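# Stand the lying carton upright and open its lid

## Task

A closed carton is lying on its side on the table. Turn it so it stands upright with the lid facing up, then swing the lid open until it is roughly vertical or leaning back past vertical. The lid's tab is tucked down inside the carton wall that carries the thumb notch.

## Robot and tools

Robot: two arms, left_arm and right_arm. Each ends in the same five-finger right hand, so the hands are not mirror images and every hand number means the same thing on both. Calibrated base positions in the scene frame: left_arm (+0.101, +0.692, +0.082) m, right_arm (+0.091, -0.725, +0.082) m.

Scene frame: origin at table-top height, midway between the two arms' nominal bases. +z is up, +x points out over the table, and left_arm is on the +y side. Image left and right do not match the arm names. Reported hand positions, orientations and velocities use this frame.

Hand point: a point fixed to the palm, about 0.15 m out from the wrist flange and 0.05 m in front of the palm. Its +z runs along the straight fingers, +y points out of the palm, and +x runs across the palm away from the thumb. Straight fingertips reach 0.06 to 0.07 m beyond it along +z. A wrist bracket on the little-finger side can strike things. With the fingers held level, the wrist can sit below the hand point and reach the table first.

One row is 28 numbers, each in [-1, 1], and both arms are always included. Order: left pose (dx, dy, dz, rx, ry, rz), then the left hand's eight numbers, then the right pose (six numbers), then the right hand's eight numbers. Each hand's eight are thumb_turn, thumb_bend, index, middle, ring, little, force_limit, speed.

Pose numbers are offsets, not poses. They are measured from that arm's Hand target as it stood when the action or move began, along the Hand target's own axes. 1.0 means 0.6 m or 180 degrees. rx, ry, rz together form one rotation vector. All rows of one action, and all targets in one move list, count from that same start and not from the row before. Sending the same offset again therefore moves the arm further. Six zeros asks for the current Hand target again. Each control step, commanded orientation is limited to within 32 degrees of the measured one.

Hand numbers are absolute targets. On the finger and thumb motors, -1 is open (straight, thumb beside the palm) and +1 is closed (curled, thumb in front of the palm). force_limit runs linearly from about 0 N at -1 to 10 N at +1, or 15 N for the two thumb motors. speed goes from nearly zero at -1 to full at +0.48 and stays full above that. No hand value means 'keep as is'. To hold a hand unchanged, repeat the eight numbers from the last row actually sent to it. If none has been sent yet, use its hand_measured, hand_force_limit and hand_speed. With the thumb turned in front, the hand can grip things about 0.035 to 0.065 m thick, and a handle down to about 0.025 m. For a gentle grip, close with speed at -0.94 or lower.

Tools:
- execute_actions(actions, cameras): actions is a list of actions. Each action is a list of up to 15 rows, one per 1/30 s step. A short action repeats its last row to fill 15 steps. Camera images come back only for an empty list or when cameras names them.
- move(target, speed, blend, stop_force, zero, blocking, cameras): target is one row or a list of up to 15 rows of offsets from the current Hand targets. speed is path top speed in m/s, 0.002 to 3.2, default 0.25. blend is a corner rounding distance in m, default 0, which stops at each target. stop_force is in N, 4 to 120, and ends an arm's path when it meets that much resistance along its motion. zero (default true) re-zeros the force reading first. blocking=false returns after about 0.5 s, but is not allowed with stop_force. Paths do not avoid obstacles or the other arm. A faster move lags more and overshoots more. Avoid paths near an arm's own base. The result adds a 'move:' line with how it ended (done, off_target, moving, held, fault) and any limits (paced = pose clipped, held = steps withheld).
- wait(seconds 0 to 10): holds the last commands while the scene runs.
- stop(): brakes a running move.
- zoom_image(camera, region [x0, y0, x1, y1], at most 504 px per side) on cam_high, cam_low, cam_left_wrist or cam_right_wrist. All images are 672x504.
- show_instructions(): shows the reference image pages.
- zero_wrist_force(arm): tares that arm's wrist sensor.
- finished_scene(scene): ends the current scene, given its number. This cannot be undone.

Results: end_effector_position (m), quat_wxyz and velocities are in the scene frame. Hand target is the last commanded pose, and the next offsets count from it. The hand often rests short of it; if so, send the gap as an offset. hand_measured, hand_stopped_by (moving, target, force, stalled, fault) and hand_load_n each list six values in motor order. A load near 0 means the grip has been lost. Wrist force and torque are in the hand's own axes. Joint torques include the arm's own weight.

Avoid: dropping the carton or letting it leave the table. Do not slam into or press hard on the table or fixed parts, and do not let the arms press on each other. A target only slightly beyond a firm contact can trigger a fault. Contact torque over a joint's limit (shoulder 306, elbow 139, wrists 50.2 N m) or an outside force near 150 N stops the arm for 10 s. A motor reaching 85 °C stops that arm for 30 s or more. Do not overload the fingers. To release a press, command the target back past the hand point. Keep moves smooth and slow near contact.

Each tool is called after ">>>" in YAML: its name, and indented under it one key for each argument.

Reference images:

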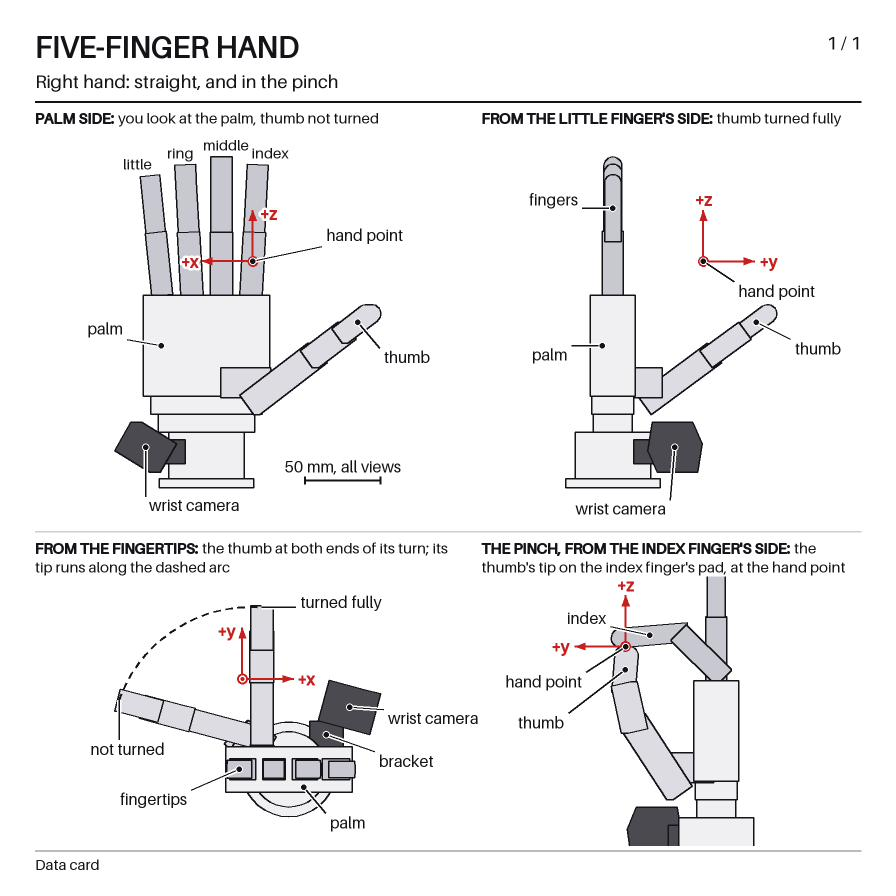

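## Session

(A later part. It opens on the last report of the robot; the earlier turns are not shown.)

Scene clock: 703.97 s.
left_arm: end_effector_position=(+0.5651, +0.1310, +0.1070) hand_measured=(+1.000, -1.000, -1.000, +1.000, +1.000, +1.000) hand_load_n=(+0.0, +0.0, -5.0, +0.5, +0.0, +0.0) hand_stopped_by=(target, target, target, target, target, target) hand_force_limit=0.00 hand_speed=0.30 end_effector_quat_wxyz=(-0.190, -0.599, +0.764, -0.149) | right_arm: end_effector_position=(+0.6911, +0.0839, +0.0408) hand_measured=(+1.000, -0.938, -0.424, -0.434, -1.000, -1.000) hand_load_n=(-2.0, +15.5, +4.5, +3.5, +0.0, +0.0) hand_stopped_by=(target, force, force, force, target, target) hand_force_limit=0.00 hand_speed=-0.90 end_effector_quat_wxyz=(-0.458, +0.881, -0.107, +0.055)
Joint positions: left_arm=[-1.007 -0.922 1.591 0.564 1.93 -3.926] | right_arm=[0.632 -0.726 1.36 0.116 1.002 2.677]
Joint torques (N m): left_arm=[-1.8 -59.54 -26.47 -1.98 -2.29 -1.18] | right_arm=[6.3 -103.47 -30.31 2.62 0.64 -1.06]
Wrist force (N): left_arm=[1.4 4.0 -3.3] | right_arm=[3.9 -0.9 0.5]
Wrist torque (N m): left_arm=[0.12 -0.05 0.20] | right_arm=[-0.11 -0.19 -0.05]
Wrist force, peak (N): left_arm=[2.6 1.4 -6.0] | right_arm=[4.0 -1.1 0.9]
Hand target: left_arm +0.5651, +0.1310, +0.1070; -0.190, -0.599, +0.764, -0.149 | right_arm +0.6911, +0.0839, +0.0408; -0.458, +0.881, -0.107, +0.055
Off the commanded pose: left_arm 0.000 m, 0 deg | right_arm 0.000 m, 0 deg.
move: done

>>> move:
  target:
    - [-0.0023,0.0217,0.0044,0,0,0,1,-1,-1,1,1,1,0,0.3,0,0,0,0,0,0,1,-0.3,-0.2,-0.1,-1,-1,0.0,-0.9]
    - [-0.0117,0.05,0.0221,0,0,0,1,-1,-1,1,1,1,0,0.3,0,0,0,0,0,0,1,-0.3,-0.2,-0.1,-1,-1,0.0,-0.9]
  speed: 0.04
  stop_force: 10
  cameras: ["cam_low","cam_left_wrist"]

>>> zoom_image:
  camera: "cam_low"
  region: [240, 170, 400, 300]

Scene clock: 727.57 s.
left_arm: end_effector_position=(+0.5360, +0.1381, +0.0919) hand_measured=(+1.000, -1.000, -1.000, +1.000, +1.000, +1.000) hand_load_n=(+0.0, +0.0, +0.0, +0.0, +0.0, +0.0) hand_stopped_by=(target, target, target, target, target, target) hand_force_limit=0.00 hand_speed=0.30 end_effector_quat_wxyz=(-0.190, -0.599, +0.764, -0.149) | right_arm: end_effector_position=(+0.6911, +0.0839, +0.0408) hand_measured=(+1.000, -0.938, -0.424, -0.434, -1.000, -1.000) hand_load_n=(+0.0, +15.5, +5.5, +3.0, +0.0, +0.0) hand_stopped_by=(target, force, force, force, target, target) hand_force_limit=0.00 hand_speed=-0.90 end_effector_quat_wxyz=(-0.458, +0.881, -0.107, +0.055)
Joint positions: left_arm=[-1.036 -0.943 1.66 0.505 1.92 -3.956] | right_arm=[0.632 -0.726 1.36 0.116 1.002 2.677]
Joint torques (N m): left_arm=[-7.61 -81.29 -24.49 -0.71 -2.51 -1.41] | right_arm=[10.46 -99.68 -24.42 2.42 -0.9 -0.84]
Wrist force (N): left_arm=[-0.2 0.2 -0.3] | right_arm=[-0.4 -1.3 0.7]
Wrist torque (N m): left_arm=[0.15 -0.17 0.16] | right_arm=[-0.18 -0.10 -0.11]
Wrist force, peak (N): left_arm=[1.3 4.5 -3.3] | right_arm=[4.1 -1.2 1.1]
Hand target: left_arm +0.5360, +0.1381, +0.0919; -0.190, -0.599, +0.764, -0.149 | right_arm +0.6911, +0.0839, +0.0408; -0.458, +0.881, -0.107, +0.055
Off the commanded pose: left_arm 0.000 m, 0 deg | right_arm 0.000 m, 0 deg.
move: done
Images, in order (width x height): cam_low 672x504, cam_left_wrist 672x504.

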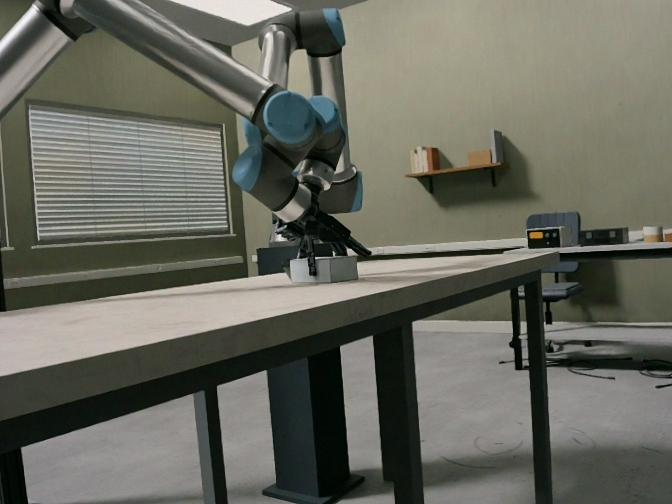

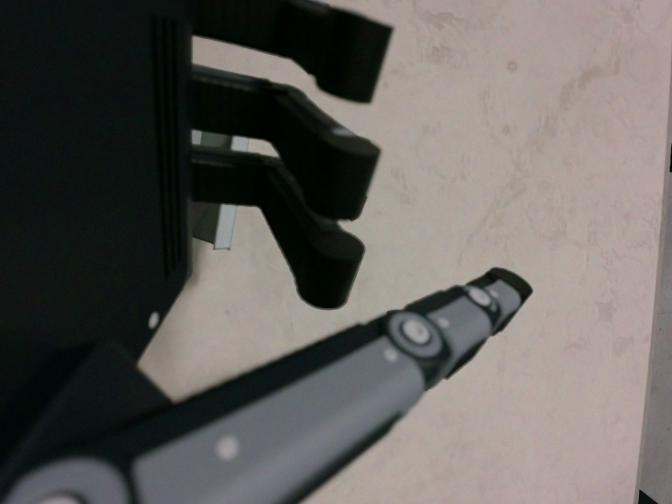

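Scaled by 3.150 from the camera's 672x504 image, which has a finer 960x720 frame.

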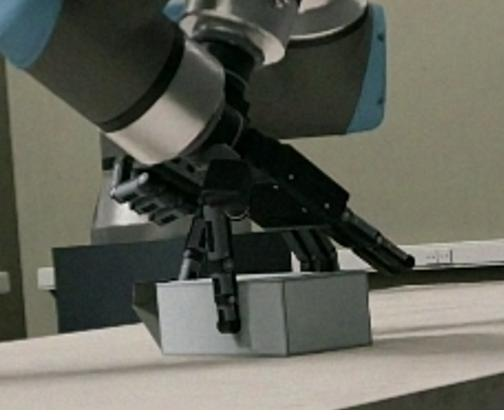

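>>> move:
  target:
    - [-0.0148,0.015,0.028,0,0,0,1,-1,-1,1,1,1,0,0.3,0,0,0,0,0,0,1,-0.3,-0.2,-0.1,-1,-1,0.0,-0.9]
    - [-0.0176,0.02,0.0331,0,0,0,1,-1,-1,1,1,1,0,0.3,0,0,0,0,0,0,1,-0.3,-0.2,-0.1,-1,-1,0.0,-0.9]
  speed: 0.04
  stop_force: 8
  cameras: ["cam_low","cam_left_wrist"]

>>> zoom_image:
  camera: "cam_low"
  region: [240, 170, 400, 300]

Scene clock: 736.60 s.
left_arm: end_effector_position=(+0.5244, +0.1410, +0.0694) hand_measured=(+1.000, -1.000, -1.000, +1.000, +1.000, +1.000) hand_load_n=(+0.0, +0.0, +0.0, +0.0, +0.0, +0.0) hand_stopped_by=(target, target, target, target, target, target) hand_force_limit=0.00 hand_speed=0.30 end_effector_quat_wxyz=(-0.190, -0.599, +0.764, -0.149) | right_arm: end_effector_position=(+0.6911, +0.0839, +0.0408) hand_measured=(+1.000, -0.938, -0.424, -0.434, -1.000, -1.000) hand_load_n=(+0.5, +15.5, +5.5, +3.0, -0.5, +0.0) hand_stopped_by=(target, force, force, force, target, target) hand_force_limit=0.00 hand_speed=-0.90 end_effector_quat_wxyz=(-0.458, +0.881, -0.107, +0.055)
Joint positions: left_arm=[-1.049 -0.932 1.691 0.458 1.916 -3.968] | right_arm=[0.632 -0.726 1.36 0.116 1.002 2.677]
Joint torques (N m): left_arm=[-7.64 -59.98 -22.99 -0.85 -2.31 -1.57] | right_arm=[9.37 -98.03 -23.46 2.47 0.85 -1.35]
Wrist force (N): left_arm=[-0.2 0.9 0.2] | right_arm=[-0.4 -1.8 1.0]
Wrist torque (N m): left_arm=[0.23 -0.15 0.16] | right_arm=[-0.26 -0.09 -0.12]
Wrist force, peak (N): left_arm=[-0.5 0.8 0.1] | right_arm=[0.1 -2.0 0.6]
Hand target: left_arm +0.5244, +0.1410, +0.0694; -0.190, -0.599, +0.764, -0.149 | right_arm +0.6911, +0.0839, +0.0408; -0.458, +0.881, -0.107, +0.055
Off the commanded pose: left_arm 0.000 m, 0 deg | right_arm 0.000 m, 0 deg.
move: done
Images, in order (width x height): cam_low 672x504, cam_left_wrist 672x504.

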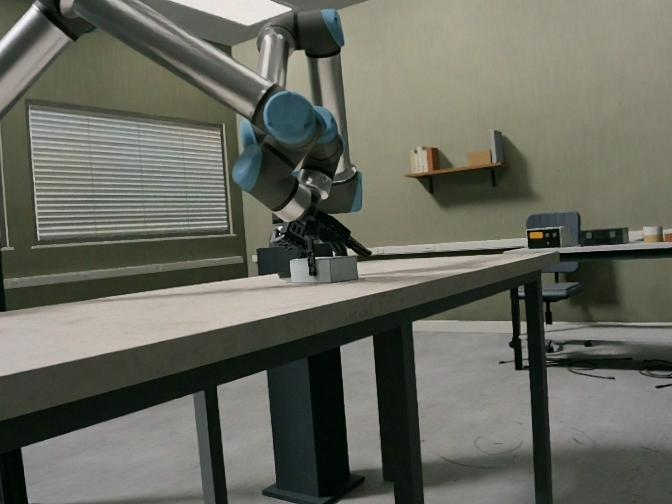

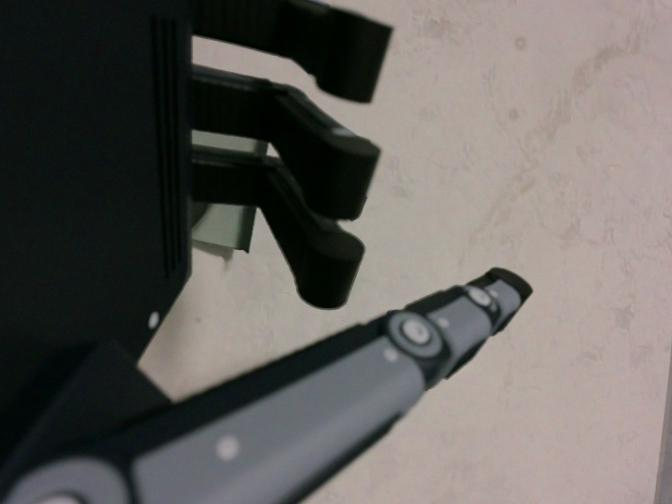

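Scaled by 3.150 from the camera's 672x504 image, which has a finer 960x720 frame.

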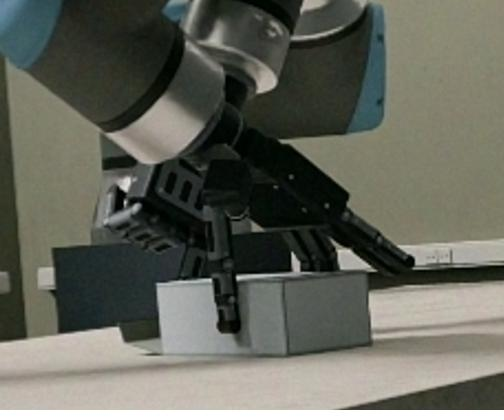

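>>> move:
  target: [0.0938,0,-0.1766,0,0,0,1,-1,-1,1,1,1,0,0.3,0,0,0,0,0,0,1,-0.3,-0.2,-0.1,-1,-1,0.0,-0.9]
  speed: 0.15
  cameras: ["cam_left_wrist","cam_low"]

>>> zoom_image:
  camera: "cam_low"
  region: [240, 170, 400, 300]

Scene clock: 785.97 s.
left_arm: end_effector_position=(+0.5243, +0.1410, +0.1893) hand_measured=(+1.000, -1.000, -1.000, +1.000, +1.000, +1.000) hand_load_n=(+0.0, +0.0, +0.0, +0.0, +0.0, +0.0) hand_stopped_by=(target, target, target, target, target, target) hand_force_limit=0.00 hand_speed=0.30 end_effector_quat_wxyz=(-0.190, -0.599, +0.764, -0.149) | right_arm: end_effector_position=(+0.6911, +0.0839, +0.0408) hand_measured=(+1.000, -0.938, -0.424, -0.434, -1.000, -1.000) hand_load_n=(+0.0, +15.5, +5.5, +3.0, -0.5, +0.0) hand_stopped_by=(target, force, force, force, target, target) hand_force_limit=0.00 hand_speed=-0.90 end_effector_quat_wxyz=(-0.458, +0.881, -0.107, +0.055)
Joint positions: left_arm=[-1.049 -1.054 1.637 0.635 1.916 -3.968] | right_arm=[0.632 -0.726 1.36 0.116 1.002 2.677]
Joint torques (N m): left_arm=[-5.52 -76.08 -40.87 5.38 -2.25 2.21] | right_arm=[5.89 -101.85 -23.15 2.21 0.77 -1.61]
Wrist force (N): left_arm=[-0.1 0.1 -0.3] | right_arm=[-0.1 -1.6 0.7]
Wrist torque (N m): left_arm=[0.17 -0.14 0.08] | right_arm=[-0.23 -0.13 -0.10]
Wrist force, peak (N): left_arm=[0.7 0.6 -1.5] | right_arm=[-0.4 -2.0 0.7]
Hand target: left_arm +0.5243, +0.1410, +0.1894; -0.190, -0.599, +0.764, -0.149 | right_arm +0.6911, +0.0839, +0.0408; -0.458, +0.881, -0.107, +0.055
Off the commanded pose: left_arm 0.000 m, 0 deg | right_arm 0.000 m, 0 deg.
move: done
Images, in order (width x height): cam_low 672x504, cam_left_wrist 672x504.

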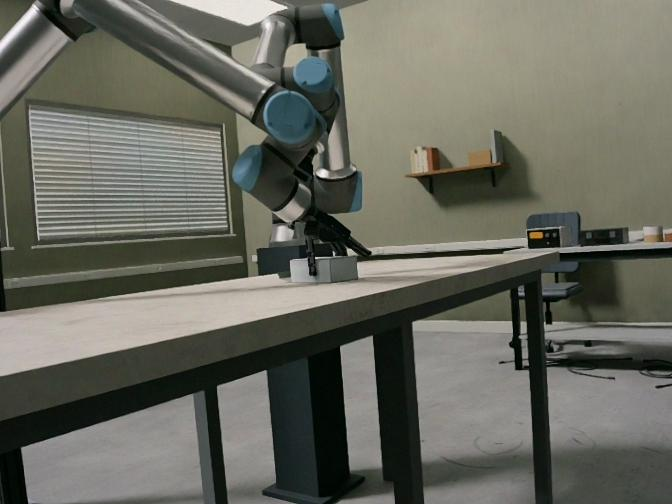

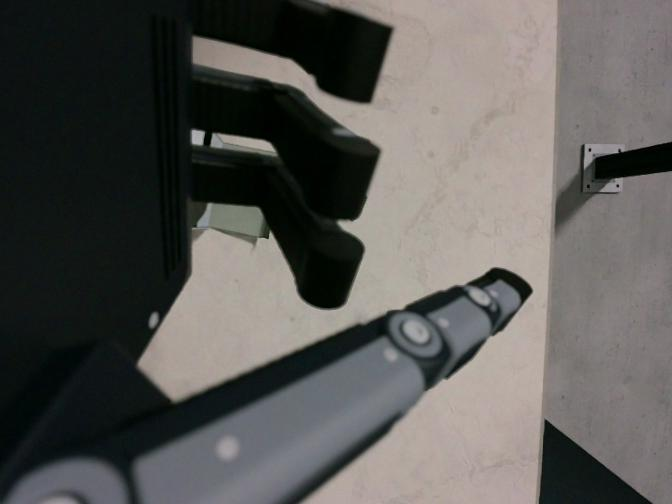

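Scaled by 3.150 from the camera's 672x504 image, which has a finer 960x720 frame.

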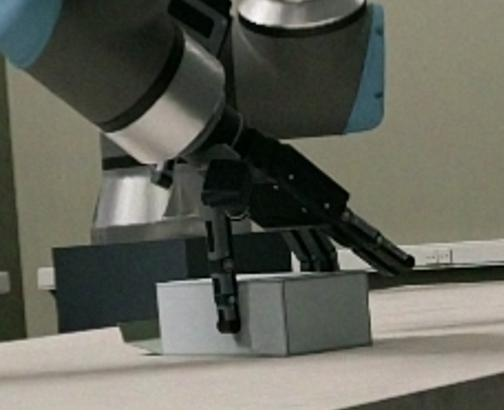

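>>> move:
  target:
    - [0,0,0,0,0,0,1,-1,-0.8,-0.8,-1,-1,-0.3,0.2,0,0,0,0,0,0,1,-1,-0.8,-0.8,-1,-1,0.0,-0.3]
    - [-0.1117,-0.079,-0.2303,0.1216,0.1131,0.4837,1,-1,-0.8,-0.8,-1,-1,-0.3,0.2,0,-0.1365,-0.0957,0,0,0,1,-1,-0.8,-0.8,-1,-1,0.0,-0.3]
    - [-0.1117,-0.079,-0.2303,0.1216,0.1131,0.4837,1,-1,-0.8,-0.8,-1,-1,-0.3,0.2,0,0.0343,-0.4848,0,0,0,1,-1,-0.8,-0.8,-1,-1,0.0,-0.3]
    - [-0.0297,-0.2993,0.115,0.1216,0.1131,0.4837,1,-1,-0.8,-0.8,-1,-1,-0.3,0.2,0,0.0343,-0.4848,0,0,0,1,-1,-0.8,-0.8,-1,-1,0.0,-0.3]
  speed: [0.2,0.4,0.3,0.25]
  blend: [0,0.02,0.02,0]
  cameras: ["cam_left_wrist","cam_low","cam_right_wrist"]

Scene clock: 817.73 s.
left_arm: end_effector_position=(+0.6948, +0.0820, +0.1203) hand_measured=(+1.000, -1.000, -0.800, -0.800, -1.000, -1.000) hand_load_n=(+0.0, +0.0, +0.0, +0.0, +0.0, +0.0) hand_stopped_by=(target, target, target, target, target, target) hand_force_limit=-0.30 hand_speed=0.20 end_effector_quat_wxyz=(-0.049, +0.096, +0.882, -0.459) | right_arm: end_effector_position=(+0.6314, -0.1588, +0.1910) hand_measured=(+1.000, -1.000, -0.800, -0.800, -1.000, -1.000) hand_load_n=(+0.0, +0.0, +0.0, +0.0, +0.0, +0.0) hand_stopped_by=(target, target, target, target, target, target) hand_force_limit=0.00 hand_speed=-0.30 end_effector_quat_wxyz=(-0.458, +0.881, -0.107, +0.055)
Joint positions: left_arm=[-0.895 -0.941 1.617 0.191 2.29 -2.481] | right_arm=[0.375 -1.124 1.777 0.244 0.826 2.439]
Joint torques (N m): left_arm=[-7.8 -64.62 -42.02 4.67 -2.37 -1.42] | right_arm=[-17.09 -80.56 -21.83 5.78 -3.36 -2.84]
Wrist force (N): left_arm=[0.4 0.3 -0.9] | right_arm=[-0.2 -1.5 0.7]
Wrist torque (N m): left_arm=[0.02 -0.08 0.28] | right_arm=[-0.18 -0.10 -0.09]
Wrist force, peak (N): left_arm=[0.9 -0.6 -1.9] | right_arm=[-0.5 -2.2 2.4]
Hand target: left_arm +0.6948, +0.0820, +0.1203; -0.049, +0.095, +0.882, -0.459 | right_arm +0.6314, -0.1588, +0.1910; -0.458, +0.881, -0.107, +0.055
Off the commanded pose: left_arm 0.000 m, 0 deg | right_arm 0.000 m, 0 deg.
move: done
Images, in order (width x height): cam_low 672x504, cam_left_wrist 672x504, cam_right_wrist 672x504.

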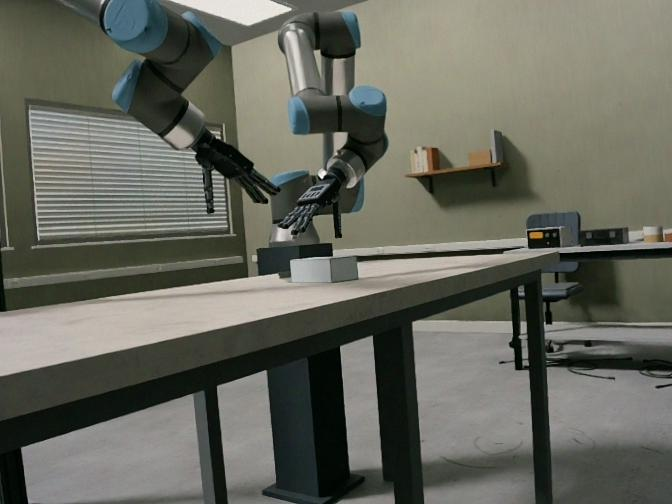

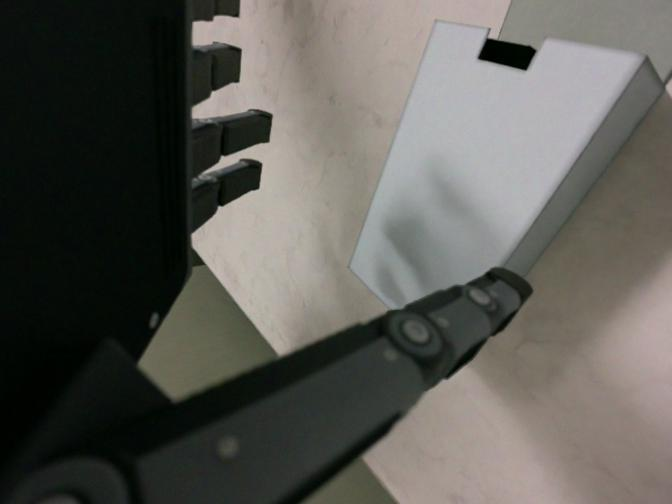

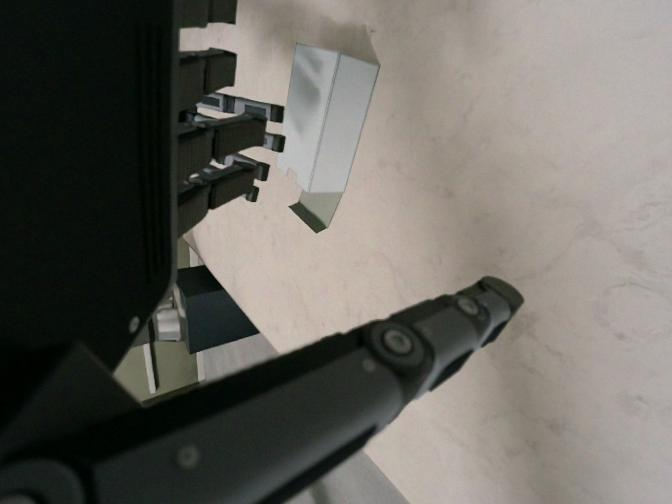

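>>> move:
  target:
    - [0.0167,0.0067,-0.0095,0,0,0,1,-1,-0.8,-0.8,-1,-1,-0.3,0.2,0,0,0,0,0,0,1,-1,-0.8,-0.8,-1,-1,0.0,-0.3]
    - [0.0167,0.1148,0.0663,0,0,0,1,-1,-0.8,-0.8,-1,-1,-0.3,0.2,0,0,0,0,0,0,1,-1,-0.8,-0.8,-1,-1,0.0,-0.3]
  speed: [0.1,0.08]
  stop_force: 5
  cameras: ["cam_left_wrist","cam_right_wrist"]

Scene clock: 878.07 s.
left_arm: end_effector_position=(+0.6865, +0.0909, +0.0410) hand_measured=(+1.000, -1.000, -0.800, -0.800, -1.000, -1.000) hand_load_n=(+0.0, +0.0, +0.0, -0.5, +0.0, +0.0) hand_stopped_by=(target, target, target, target, target, target) hand_force_limit=-0.30 hand_speed=0.20 end_effector_quat_wxyz=(-0.049, +0.095, +0.882, -0.459) | right_arm: end_effector_position=(+0.6314, -0.1588, +0.1910) hand_measured=(+1.000, -1.000, -0.800, -0.800, -1.000, -1.000) hand_load_n=(+0.0, +0.0, +0.0, +0.0, +0.0, +0.0) hand_stopped_by=(target, target, target, target, target, target) hand_force_limit=0.00 hand_speed=-0.30 end_effector_quat_wxyz=(-0.458, +0.881, -0.107, +0.055)
Joint positions: left_arm=[-0.895 -0.868 1.667 0.068 2.29 -2.481] | right_arm=[0.375 -1.124 1.777 0.244 0.826 2.439]
Joint torques (N m): left_arm=[-6.69 -66.21 -22.8 -1.83 -1.88 -1.29] | right_arm=[-12.95 -79.99 -22.51 5.12 -3.17 -1.46]
Wrist force (N): left_arm=[1.0 0.1 -0.8] | right_arm=[0.0 -1.4 0.9]
Wrist torque (N m): left_arm=[0.01 -0.15 0.23] | right_arm=[-0.18 -0.14 -0.08]
Wrist force, peak (N): left_arm=[0.9 -0.3 -1.6] | right_arm=[0.0 -2.0 1.1]
Hand target: left_arm +0.6865, +0.0909, +0.0410; -0.049, +0.095, +0.882, -0.459 | right_arm +0.6314, -0.1588, +0.1910; -0.458, +0.881, -0.107, +0.055
Off the commanded pose: left_arm 0.000 m, 0 deg | right_arm 0.000 m, 0 deg.
move: done
Images, in order (width x height): cam_left_wrist 672x504, cam_right_wrist 672x504.

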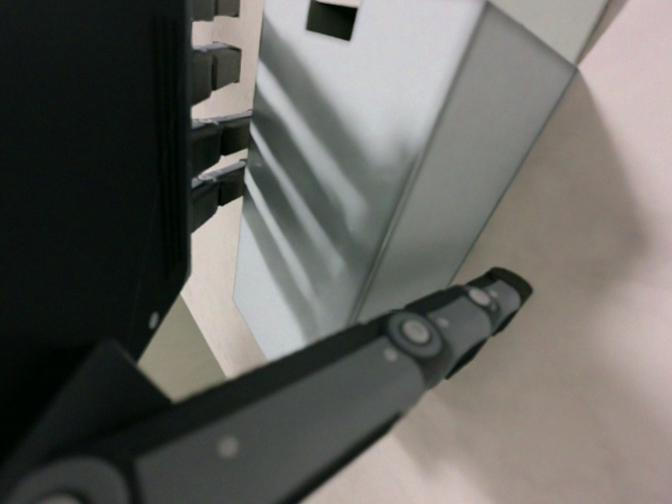

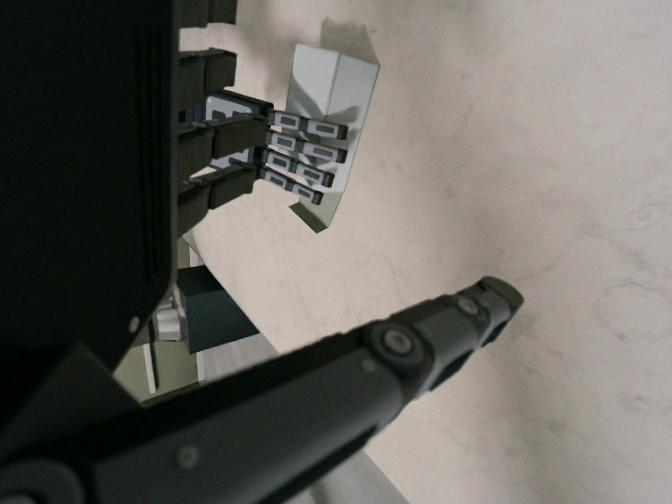

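>>> move:
  target:
    - [0,0,0,0,0,0,1,-1,-0.45,-0.45,-1,-1,-0.3,-0.5,0,0,0,0,0,0,1,-1,-0.8,-0.8,-1,-1,0.0,-0.3]
    - [0,0,0,0,0,0,1,-0.3,-0.45,-0.45,-1,-1,0.3,-0.85,0,0,0,0,0,0,1,-1,-0.8,-0.8,-1,-1,0.0,-0.3]
    - [0,0,0,0,0,0,1,-0.3,-0.2,-0.2,-1,-1,0.0,-0.9,0,0,0,0,0,0,1,-1,-0.8,-0.8,-1,-1,0.0,-0.3]
  cameras: ["cam_left_wrist","cam_right_wrist"]

Scene clock: 893.83 s.
left_arm: end_effector_position=(+0.6865, +0.0909, +0.0410) hand_measured=(+1.000, -0.958, -0.452, -0.406, -1.000, -1.000) hand_load_n=(+0.0, +12.0, +3.5, +5.0, +0.0, +0.0) hand_stopped_by=(target, force, force, force, target, target) hand_force_limit=0.00 hand_speed=-0.90 end_effector_quat_wxyz=(-0.049, +0.095, +0.882, -0.459) | right_arm: end_effector_position=(+0.6314, -0.1588, +0.1910) hand_measured=(+1.000, -1.000, -0.800, -0.800, -1.000, -1.000) hand_load_n=(+0.0, +0.0, +0.0, -0.5, +0.0, +0.0) hand_stopped_by=(target, target, target, target, target, target) hand_force_limit=0.00 hand_speed=-0.30 end_effector_quat_wxyz=(-0.458, +0.881, -0.107, +0.055)
Joint positions: left_arm=[-0.895 -0.868 1.667 0.068 2.29 -2.481] | right_arm=[0.375 -1.124 1.777 0.244 0.826 2.439]
Joint torques (N m): left_arm=[-6.58 -65.66 -32.8 1.14 -0.17 -1.17] | right_arm=[-17.05 -78.13 -22.88 4.89 -2.92 -1.83]
Wrist force (N): left_arm=[0.4 -0.7 -1.1] | right_arm=[0.0 -1.4 0.6]
Wrist torque (N m): left_arm=[0.05 -0.05 0.19] | right_arm=[-0.16 -0.12 -0.08]
Wrist force, peak (N): left_arm=[0.5 -0.8 -1.6] | right_arm=[-0.5 -1.9 1.4]
Hand target: left_arm +0.6865, +0.0909, +0.0410; -0.049, +0.095, +0.882, -0.459 | right_arm +0.6314, -0.1588, +0.1910; -0.458, +0.881, -0.107, +0.055
Off the commanded pose: left_arm 0.000 m, 0 deg | right_arm 0.000 m, 0 deg.
move: done
Images, in order (width x height): cam_left_wrist 672x504, cam_right_wrist 672x504.

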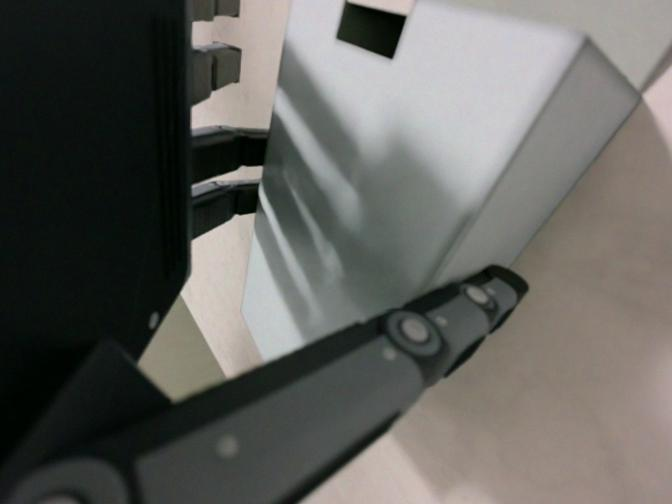

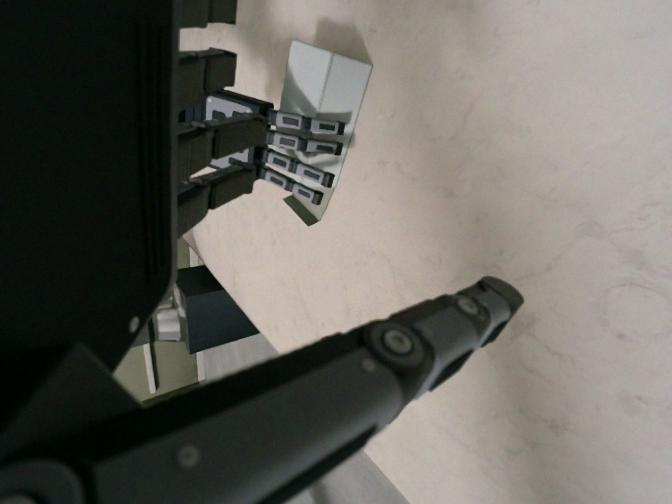

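>>> move:
  target:
    - [0,-0.1365,-0.0957,0,0,0,1,-0.3,-0.2,-0.2,-1,-1,0.0,-0.9,0.0598,0.071,-0.2467,0,0,0,1,-1,-0.8,-0.8,-1,-1,0.0,-0.3]
    - [0.0095,-0.1077,-0.1018,0.3328,-0.034,-0.5314,1,-0.3,-0.2,-0.2,-1,-1,0.0,-0.9,0.0598,0.071,-0.2467,0,0,0,1,-1,-0.8,-0.8,-1,-1,0.0,-0.3]
  speed: [0.12,0.25]
  cameras: ["cam_left_wrist","cam_low","cam_right_wrist"]

>>> zoom_image:
  camera: "cam_low"
  region: [230, 140, 430, 300]

Scene clock: 936.53 s.
left_arm: end_effector_position=(+0.6837, +0.1048, +0.1290) hand_measured=(+1.000, -0.958, -0.452, -0.406, -1.000, -1.000) hand_load_n=(+0.0, +12.0, +3.5, +5.0, +0.0, +0.0) hand_stopped_by=(target, force, force, force, target, target) hand_force_limit=0.00 hand_speed=-0.90 end_effector_quat_wxyz=(+0.354, +0.612, -0.353, +0.613) | right_arm: end_effector_position=(+0.6314, -0.3088, +0.2412) hand_measured=(+1.000, -1.000, -0.800, -0.800, -1.000, -1.000) hand_load_n=(+0.0, +0.0, +0.0, +0.0, +0.0, +0.0) hand_stopped_by=(target, target, target, target, target, target) hand_force_limit=0.00 hand_speed=-0.30 end_effector_quat_wxyz=(-0.458, +0.881, -0.107, +0.055)
Joint positions: left_arm=[-0.916 -1.034 2.136 -1.103 1.745 -4.713] | right_arm=[0.125 -1.238 1.889 0.471 0.692 2.131]
Joint torques (N m): left_arm=[-6.39 -48.22 -15.25 -5.89 -3.18 -1.69] | right_arm=[-14.93 -64.43 -25.46 6.8 -3.85 -2.57]
Wrist force (N): left_arm=[-0.7 0.5 -0.5] | right_arm=[0.1 -1.1 0.9]
Wrist torque (N m): left_arm=[0.13 -0.03 0.04] | right_arm=[-0.18 -0.14 -0.06]
Wrist force, peak (N): left_arm=[0.8 -0.6 -1.6] | right_arm=[-0.1 -1.8 1.8]
Hand target: left_arm +0.6837, +0.1048, +0.1290; +0.354, +0.612, -0.353, +0.613 | right_arm +0.6314, -0.3088, +0.2412; -0.458, +0.881, -0.107, +0.055
Off the commanded pose: left_arm 0.000 m, 0 deg | right_arm 0.000 m, 0 deg.
move: done
Images, in order (width x height): cam_low 672x504, cam_left_wrist 672x504, cam_right_wrist 672x504.

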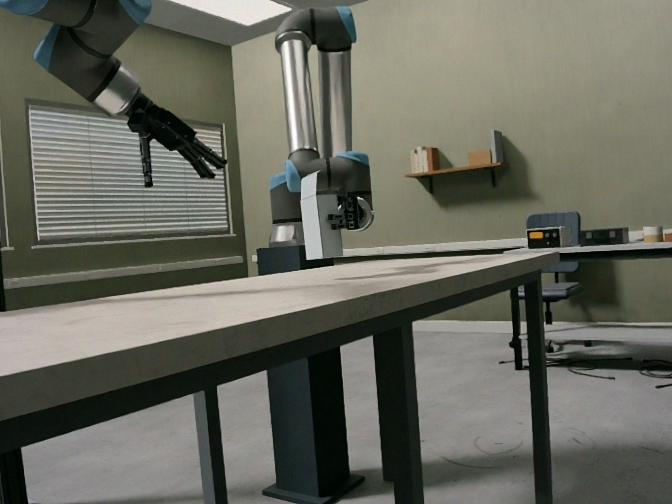

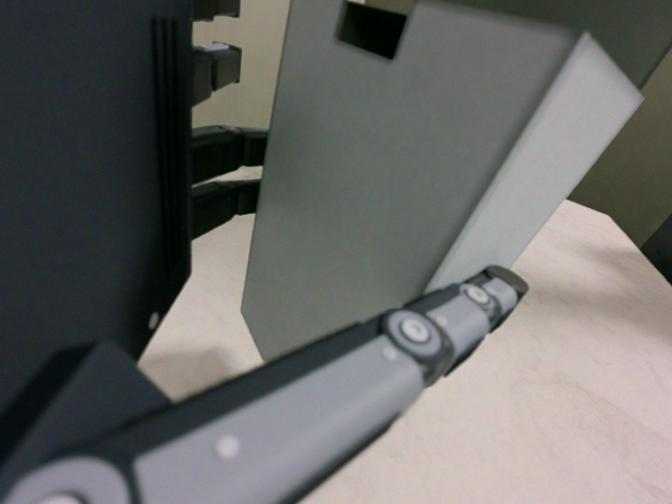

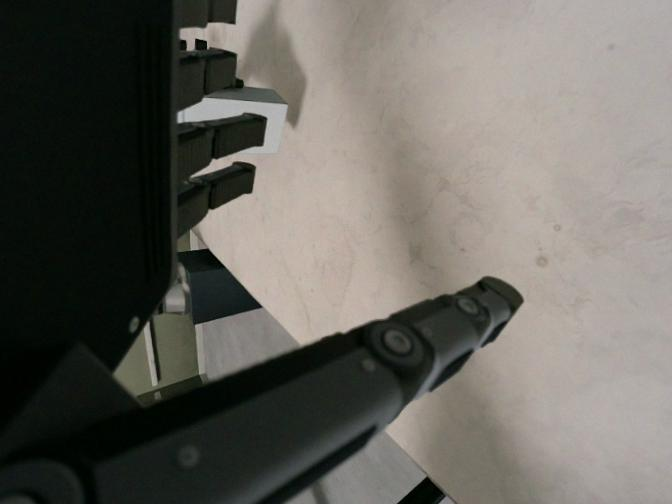

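Scaled by 2.520 from the camera's 672x504 image, which has a finer 960x720 frame.

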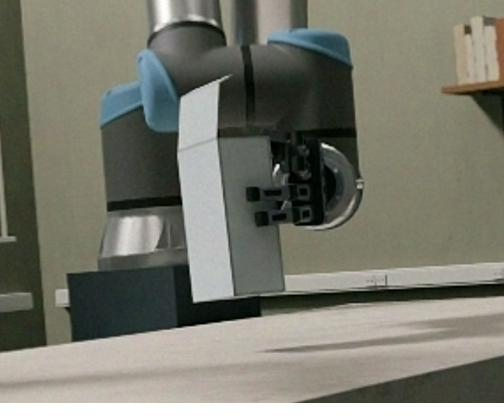

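>>> move:
  target:
    - [-0.0583,0,0,0,0,0,1,-0.3,-0.2,-0.2,-1,-1,0.0,-0.9,0,0,0,0,0,0,1,-1,-0.8,-0.8,-1,-1,0.0,-0.3]
    - [-0.1083,0,0,0,0,0,1,-0.3,-0.2,-0.2,-1,-1,0.0,-0.9,0,0,0,0,0,0,1,-1,-0.8,-0.8,-1,-1,0.0,-0.3]
  speed: [0.08,0.015]
  stop_force: 5
  cameras: ["cam_left_wrist","cam_low"]

>>> zoom_image:
  camera: "cam_low"
  region: [230, 140, 430, 300]

Scene clock: 949.73 s.
left_arm: end_effector_position=(+0.6837, +0.1047, +0.0766) hand_measured=(+1.000, -0.958, -0.450, -0.406, -1.000, -1.000) hand_load_n=(-0.5, +11.5, +2.5, +5.5, +0.0, +0.0) hand_stopped_by=(target, force, force, force, target, target) hand_force_limit=0.00 hand_speed=-0.90 end_effector_quat_wxyz=(+0.354, +0.612, -0.353, +0.613) | right_arm: end_effector_position=(+0.6314, -0.3088, +0.2412) hand_measured=(+1.000, -1.000, -0.800, -0.800, -1.000, -1.000) hand_load_n=(+0.0, +0.0, +0.0, +0.0, +0.0, +0.0) hand_stopped_by=(target, target, target, target, target, target) hand_force_limit=0.00 hand_speed=-0.30 end_effector_quat_wxyz=(-0.458, +0.881, -0.107, +0.055)
Joint positions: left_arm=[-0.916 -0.941 2.135 -1.194 1.745 -4.713] | right_arm=[0.125 -1.238 1.889 0.471 0.692 2.131]
Joint torques (N m): left_arm=[-3.43 -70.47 -12.28 0.93 -0.67 -0.07] | right_arm=[-15.95 -52.95 -33.19 6.64 -3.9 -2.6]
Wrist force (N): left_arm=[0.1 0.8 -0.7] | right_arm=[0.2 -1.2 1.3]
Wrist torque (N m): left_arm=[0.14 -0.08 0.13] | right_arm=[-0.21 -0.17 -0.05]
Wrist force, peak (N): left_arm=[4.7 -0.1 0.2] | right_arm=[0.0 -1.8 1.3]
Hand target: left_arm +0.6837, +0.1047, +0.0766; +0.354, +0.612, -0.353, +0.613 (not the last commanded pose) | right_arm +0.6314, -0.3088, +0.2412; -0.458, +0.881, -0.107, +0.055
Off the commanded pose: left_arm 0.013 m, 0 deg | right_arm 0.000 m, 0 deg.
move: contact (left_arm); path passed 1 of 2 targets
Images, in order (width x height): cam_low 672x504, cam_left_wrist 672x504.

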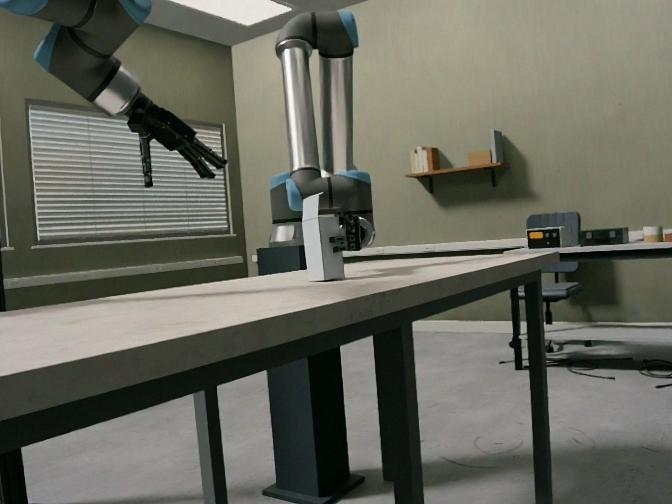

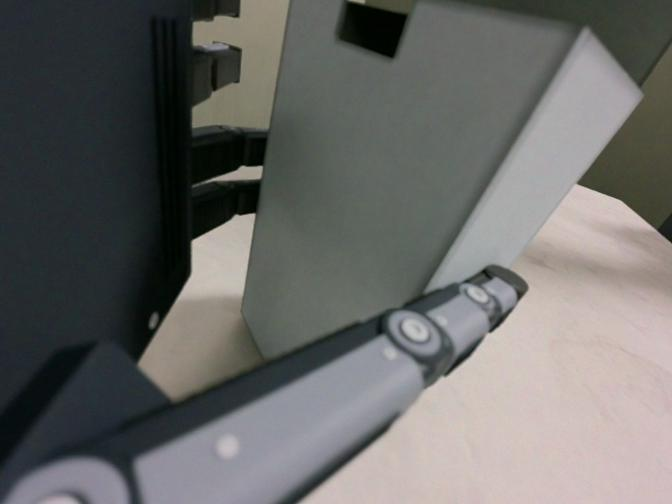

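Scaled by 2.520 from the camera's 672x504 image, which has a finer 960x720 frame.

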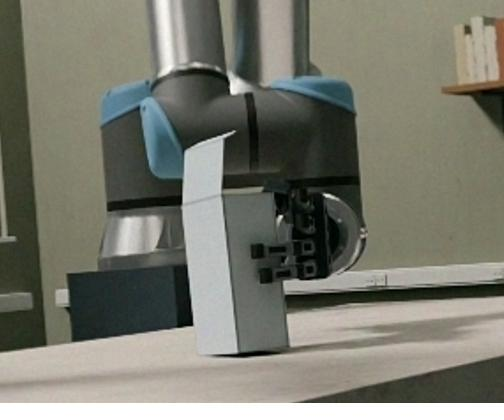

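>>> execute_actions:
  actions: []

>>> zoom_image:
  camera: "cam_low"
  region: [230, 140, 430, 300]

Scene clock: 964.50 s.
left_arm: end_effector_position=(+0.6837, +0.1047, +0.0766) hand_measured=(+1.000, -0.958, -0.450, -0.406, -1.000, -1.000) hand_load_n=(+0.0, +11.5, +2.5, +5.5, +0.0, +0.0) hand_stopped_by=(target, force, force, force, target, target) hand_force_limit=0.00 hand_speed=-0.90 end_effector_quat_wxyz=(+0.354, +0.612, -0.353, +0.613) | right_arm: end_effector_position=(+0.6314, -0.3088, +0.2412) hand_measured=(+1.000, -1.000, -0.800, -0.800, -1.000, -1.000) hand_load_n=(+0.0, +0.0, +0.0, +0.0, +0.0, +0.0) hand_stopped_by=(target, target, target, target, target, target) hand_force_limit=0.00 hand_speed=-0.30 end_effector_quat_wxyz=(-0.458, +0.881, -0.107, +0.055)
Joint positions: left_arm=[-0.916 -0.941 2.135 -1.194 1.745 -4.713] | right_arm=[0.125 -1.238 1.889 0.471 0.692 2.131]
Joint velocities: within noise
Joint torques (N m): left_arm=[-2.79 -70.09 -11.77 0.77 1.38 1.44] | right_arm=[-16.3 -53.87 -37.42 6.16 -4.07 -2.43]
Motor temperatures (°C): left_arm=[31 28 29 33 38 31] | right_arm=[29 28 30 36 36 31]
Wrist force (N): left_arm=[0.5 0.7 -1.0] | right_arm=[0.1 -1.3 1.0]
Wrist torque (N m): left_arm=[0.14 -0.13 0.15] | right_arm=[-0.22 -0.14 -0.06]
Wrist force, peak (N): left_arm=[0.4 1.0 -1.1] | right_arm=[-0.1 -1.8 1.3]
Hand target: left_arm +0.6837, +0.1047, +0.0766; +0.354, +0.612, -0.353, +0.613 (not the last commanded pose) | right_arm +0.6314, -0.3088, +0.2412; -0.458, +0.881, -0.107, +0.055
Off the commanded pose: left_arm 0.013 m, 0 deg | right_arm 0.000 m, 0 deg.

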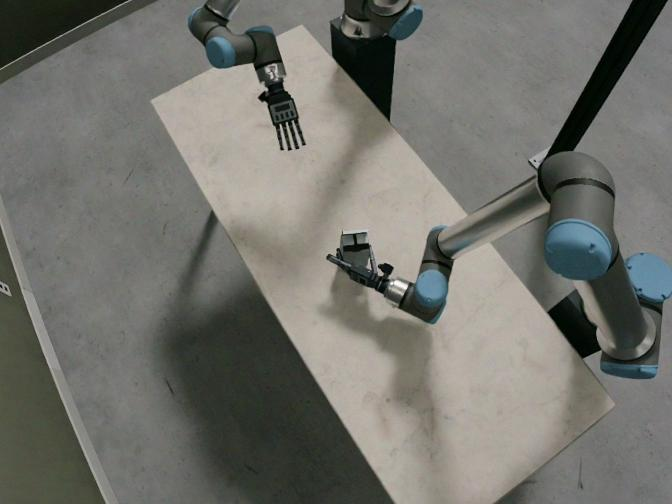

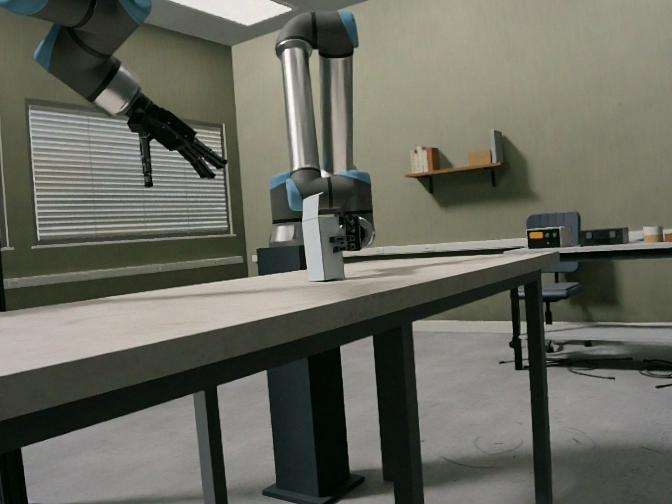

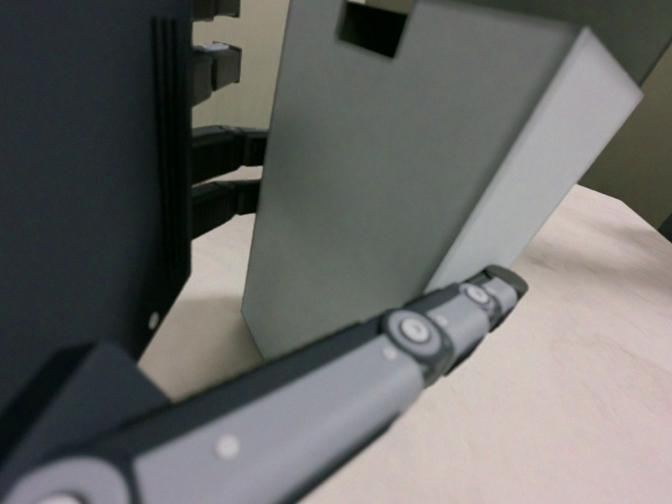

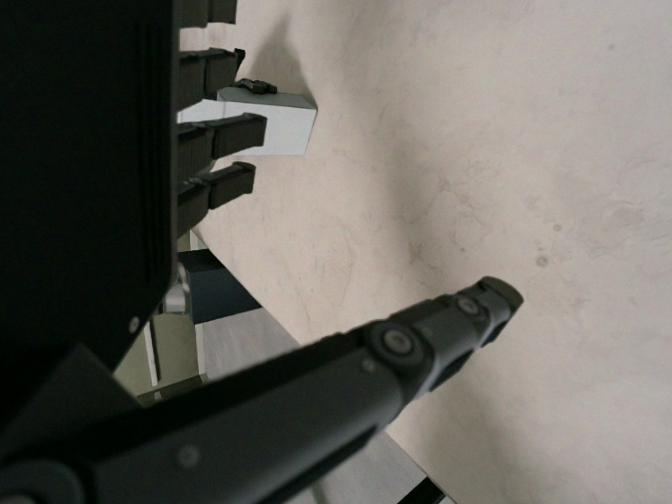

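Scaled by 2.520 from the camera's 672x504 image, which has a finer 960x720 frame.

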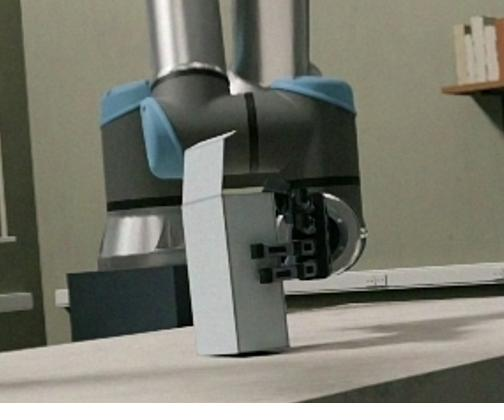

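>>> move:
  target: [0,0,0,0,0,0,1,-0.3,-0.2,-0.2,-1,-1,0.0,-0.9,-0.127,-0.4082,0.5277,0,0.051,0.0357,-1,-1,0,0,0,0,-0.5,0.2]
  speed: 0.25
  cameras: ["cam_low","cam_left_wrist","cam_right_wrist"]

>>> zoom_image:
  camera: "cam_low"
  region: [230, 120, 430, 300]

Scene clock: 1051.93 s.
left_arm: end_effector_position=(+0.6837, +0.1047, +0.0766) hand_measured=(+1.000, -0.958, -0.450, -0.406, -1.000, -1.000) hand_load_n=(-0.5, +11.5, +2.5, +5.5, +0.0, +0.0) hand_stopped_by=(target, force, force, force, target, target) hand_force_limit=0.00 hand_speed=-0.90 end_effector_quat_wxyz=(+0.354, +0.612, -0.353, +0.613) | right_arm: end_effector_position=(+0.6531, +0.0976, +0.2598) hand_measured=(-1.000, -1.000, +0.000, +0.000, +0.000, +0.000) hand_load_n=(-0.5, +0.0, +0.0, +0.0, +0.0, +0.0) hand_stopped_by=(target, target, target, target, target, target) hand_force_limit=-0.50 hand_speed=0.20 end_effector_quat_wxyz=(-0.450, +0.866, -0.193, +0.100)
Joint positions: left_arm=[-0.916 -0.941 2.135 -1.194 1.745 -4.713] | right_arm=[0.706 -0.971 1.351 0.282 1.208 2.872]
Joint torques (N m): left_arm=[-0.64 -70.1 -12.13 0.49 1.74 1.87] | right_arm=[10.46 -75.95 -48.43 4.4 1.84 2.18]
Wrist force (N): left_arm=[0.1 0.9 -0.8] | right_arm=[-0.4 -1.9 0.9]
Wrist torque (N m): left_arm=[0.16 -0.08 0.13] | right_arm=[-0.29 -0.07 -0.29]
Wrist force, peak (N): left_arm=[0.3 1.3 -0.9] | right_arm=[-1.0 -2.4 2.1]
Hand target: left_arm +0.6837, +0.1047, +0.0766; +0.354, +0.612, -0.353, +0.613 | right_arm +0.6531, +0.0977, +0.2598; -0.450, +0.866, -0.193, +0.100
Off the commanded pose: left_arm 0.000 m, 0 deg | right_arm 0.000 m, 0 deg.
move: done
Images, in order (width x height): cam_low 672x504, cam_left_wrist 672x504, cam_right_wrist 672x504.

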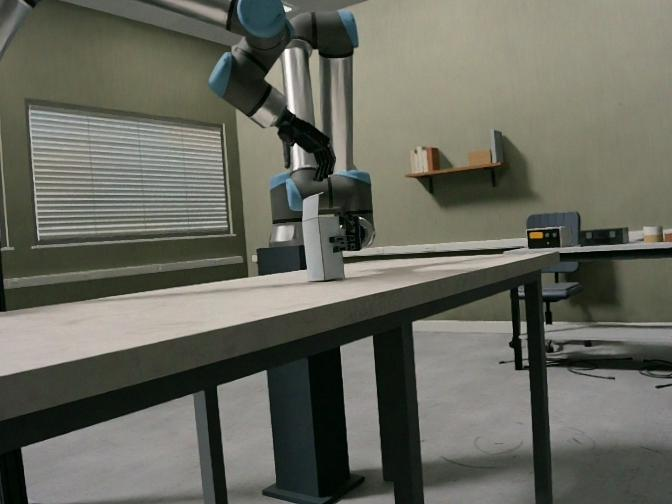

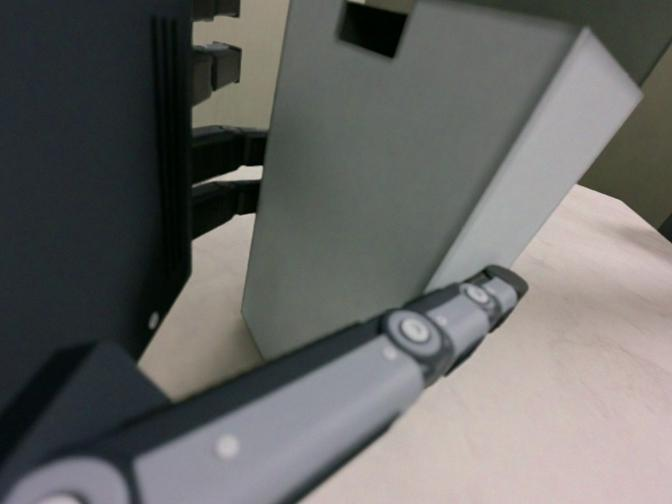

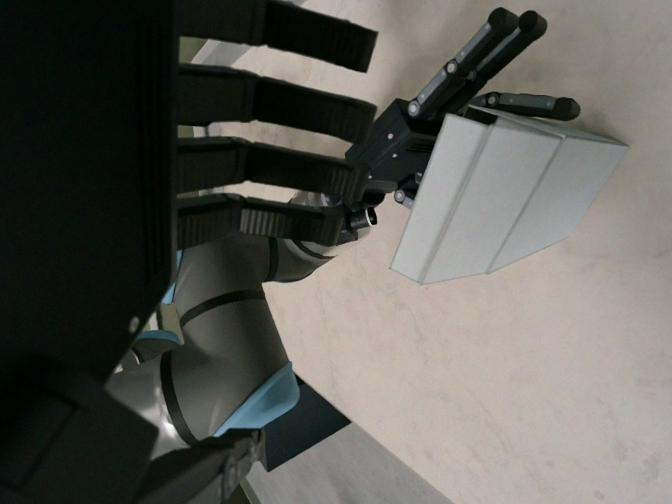

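Scaled by 2.520 from the camera's 672x504 image, which has a finer 960x720 frame.

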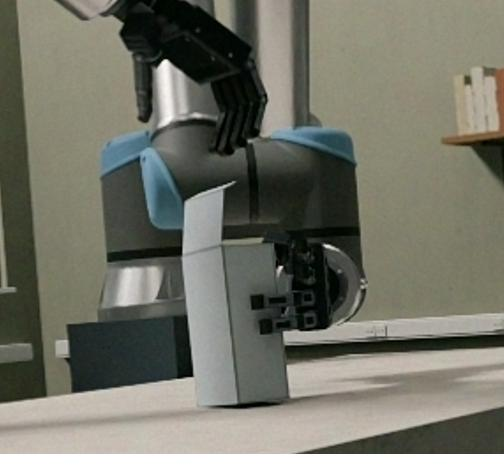

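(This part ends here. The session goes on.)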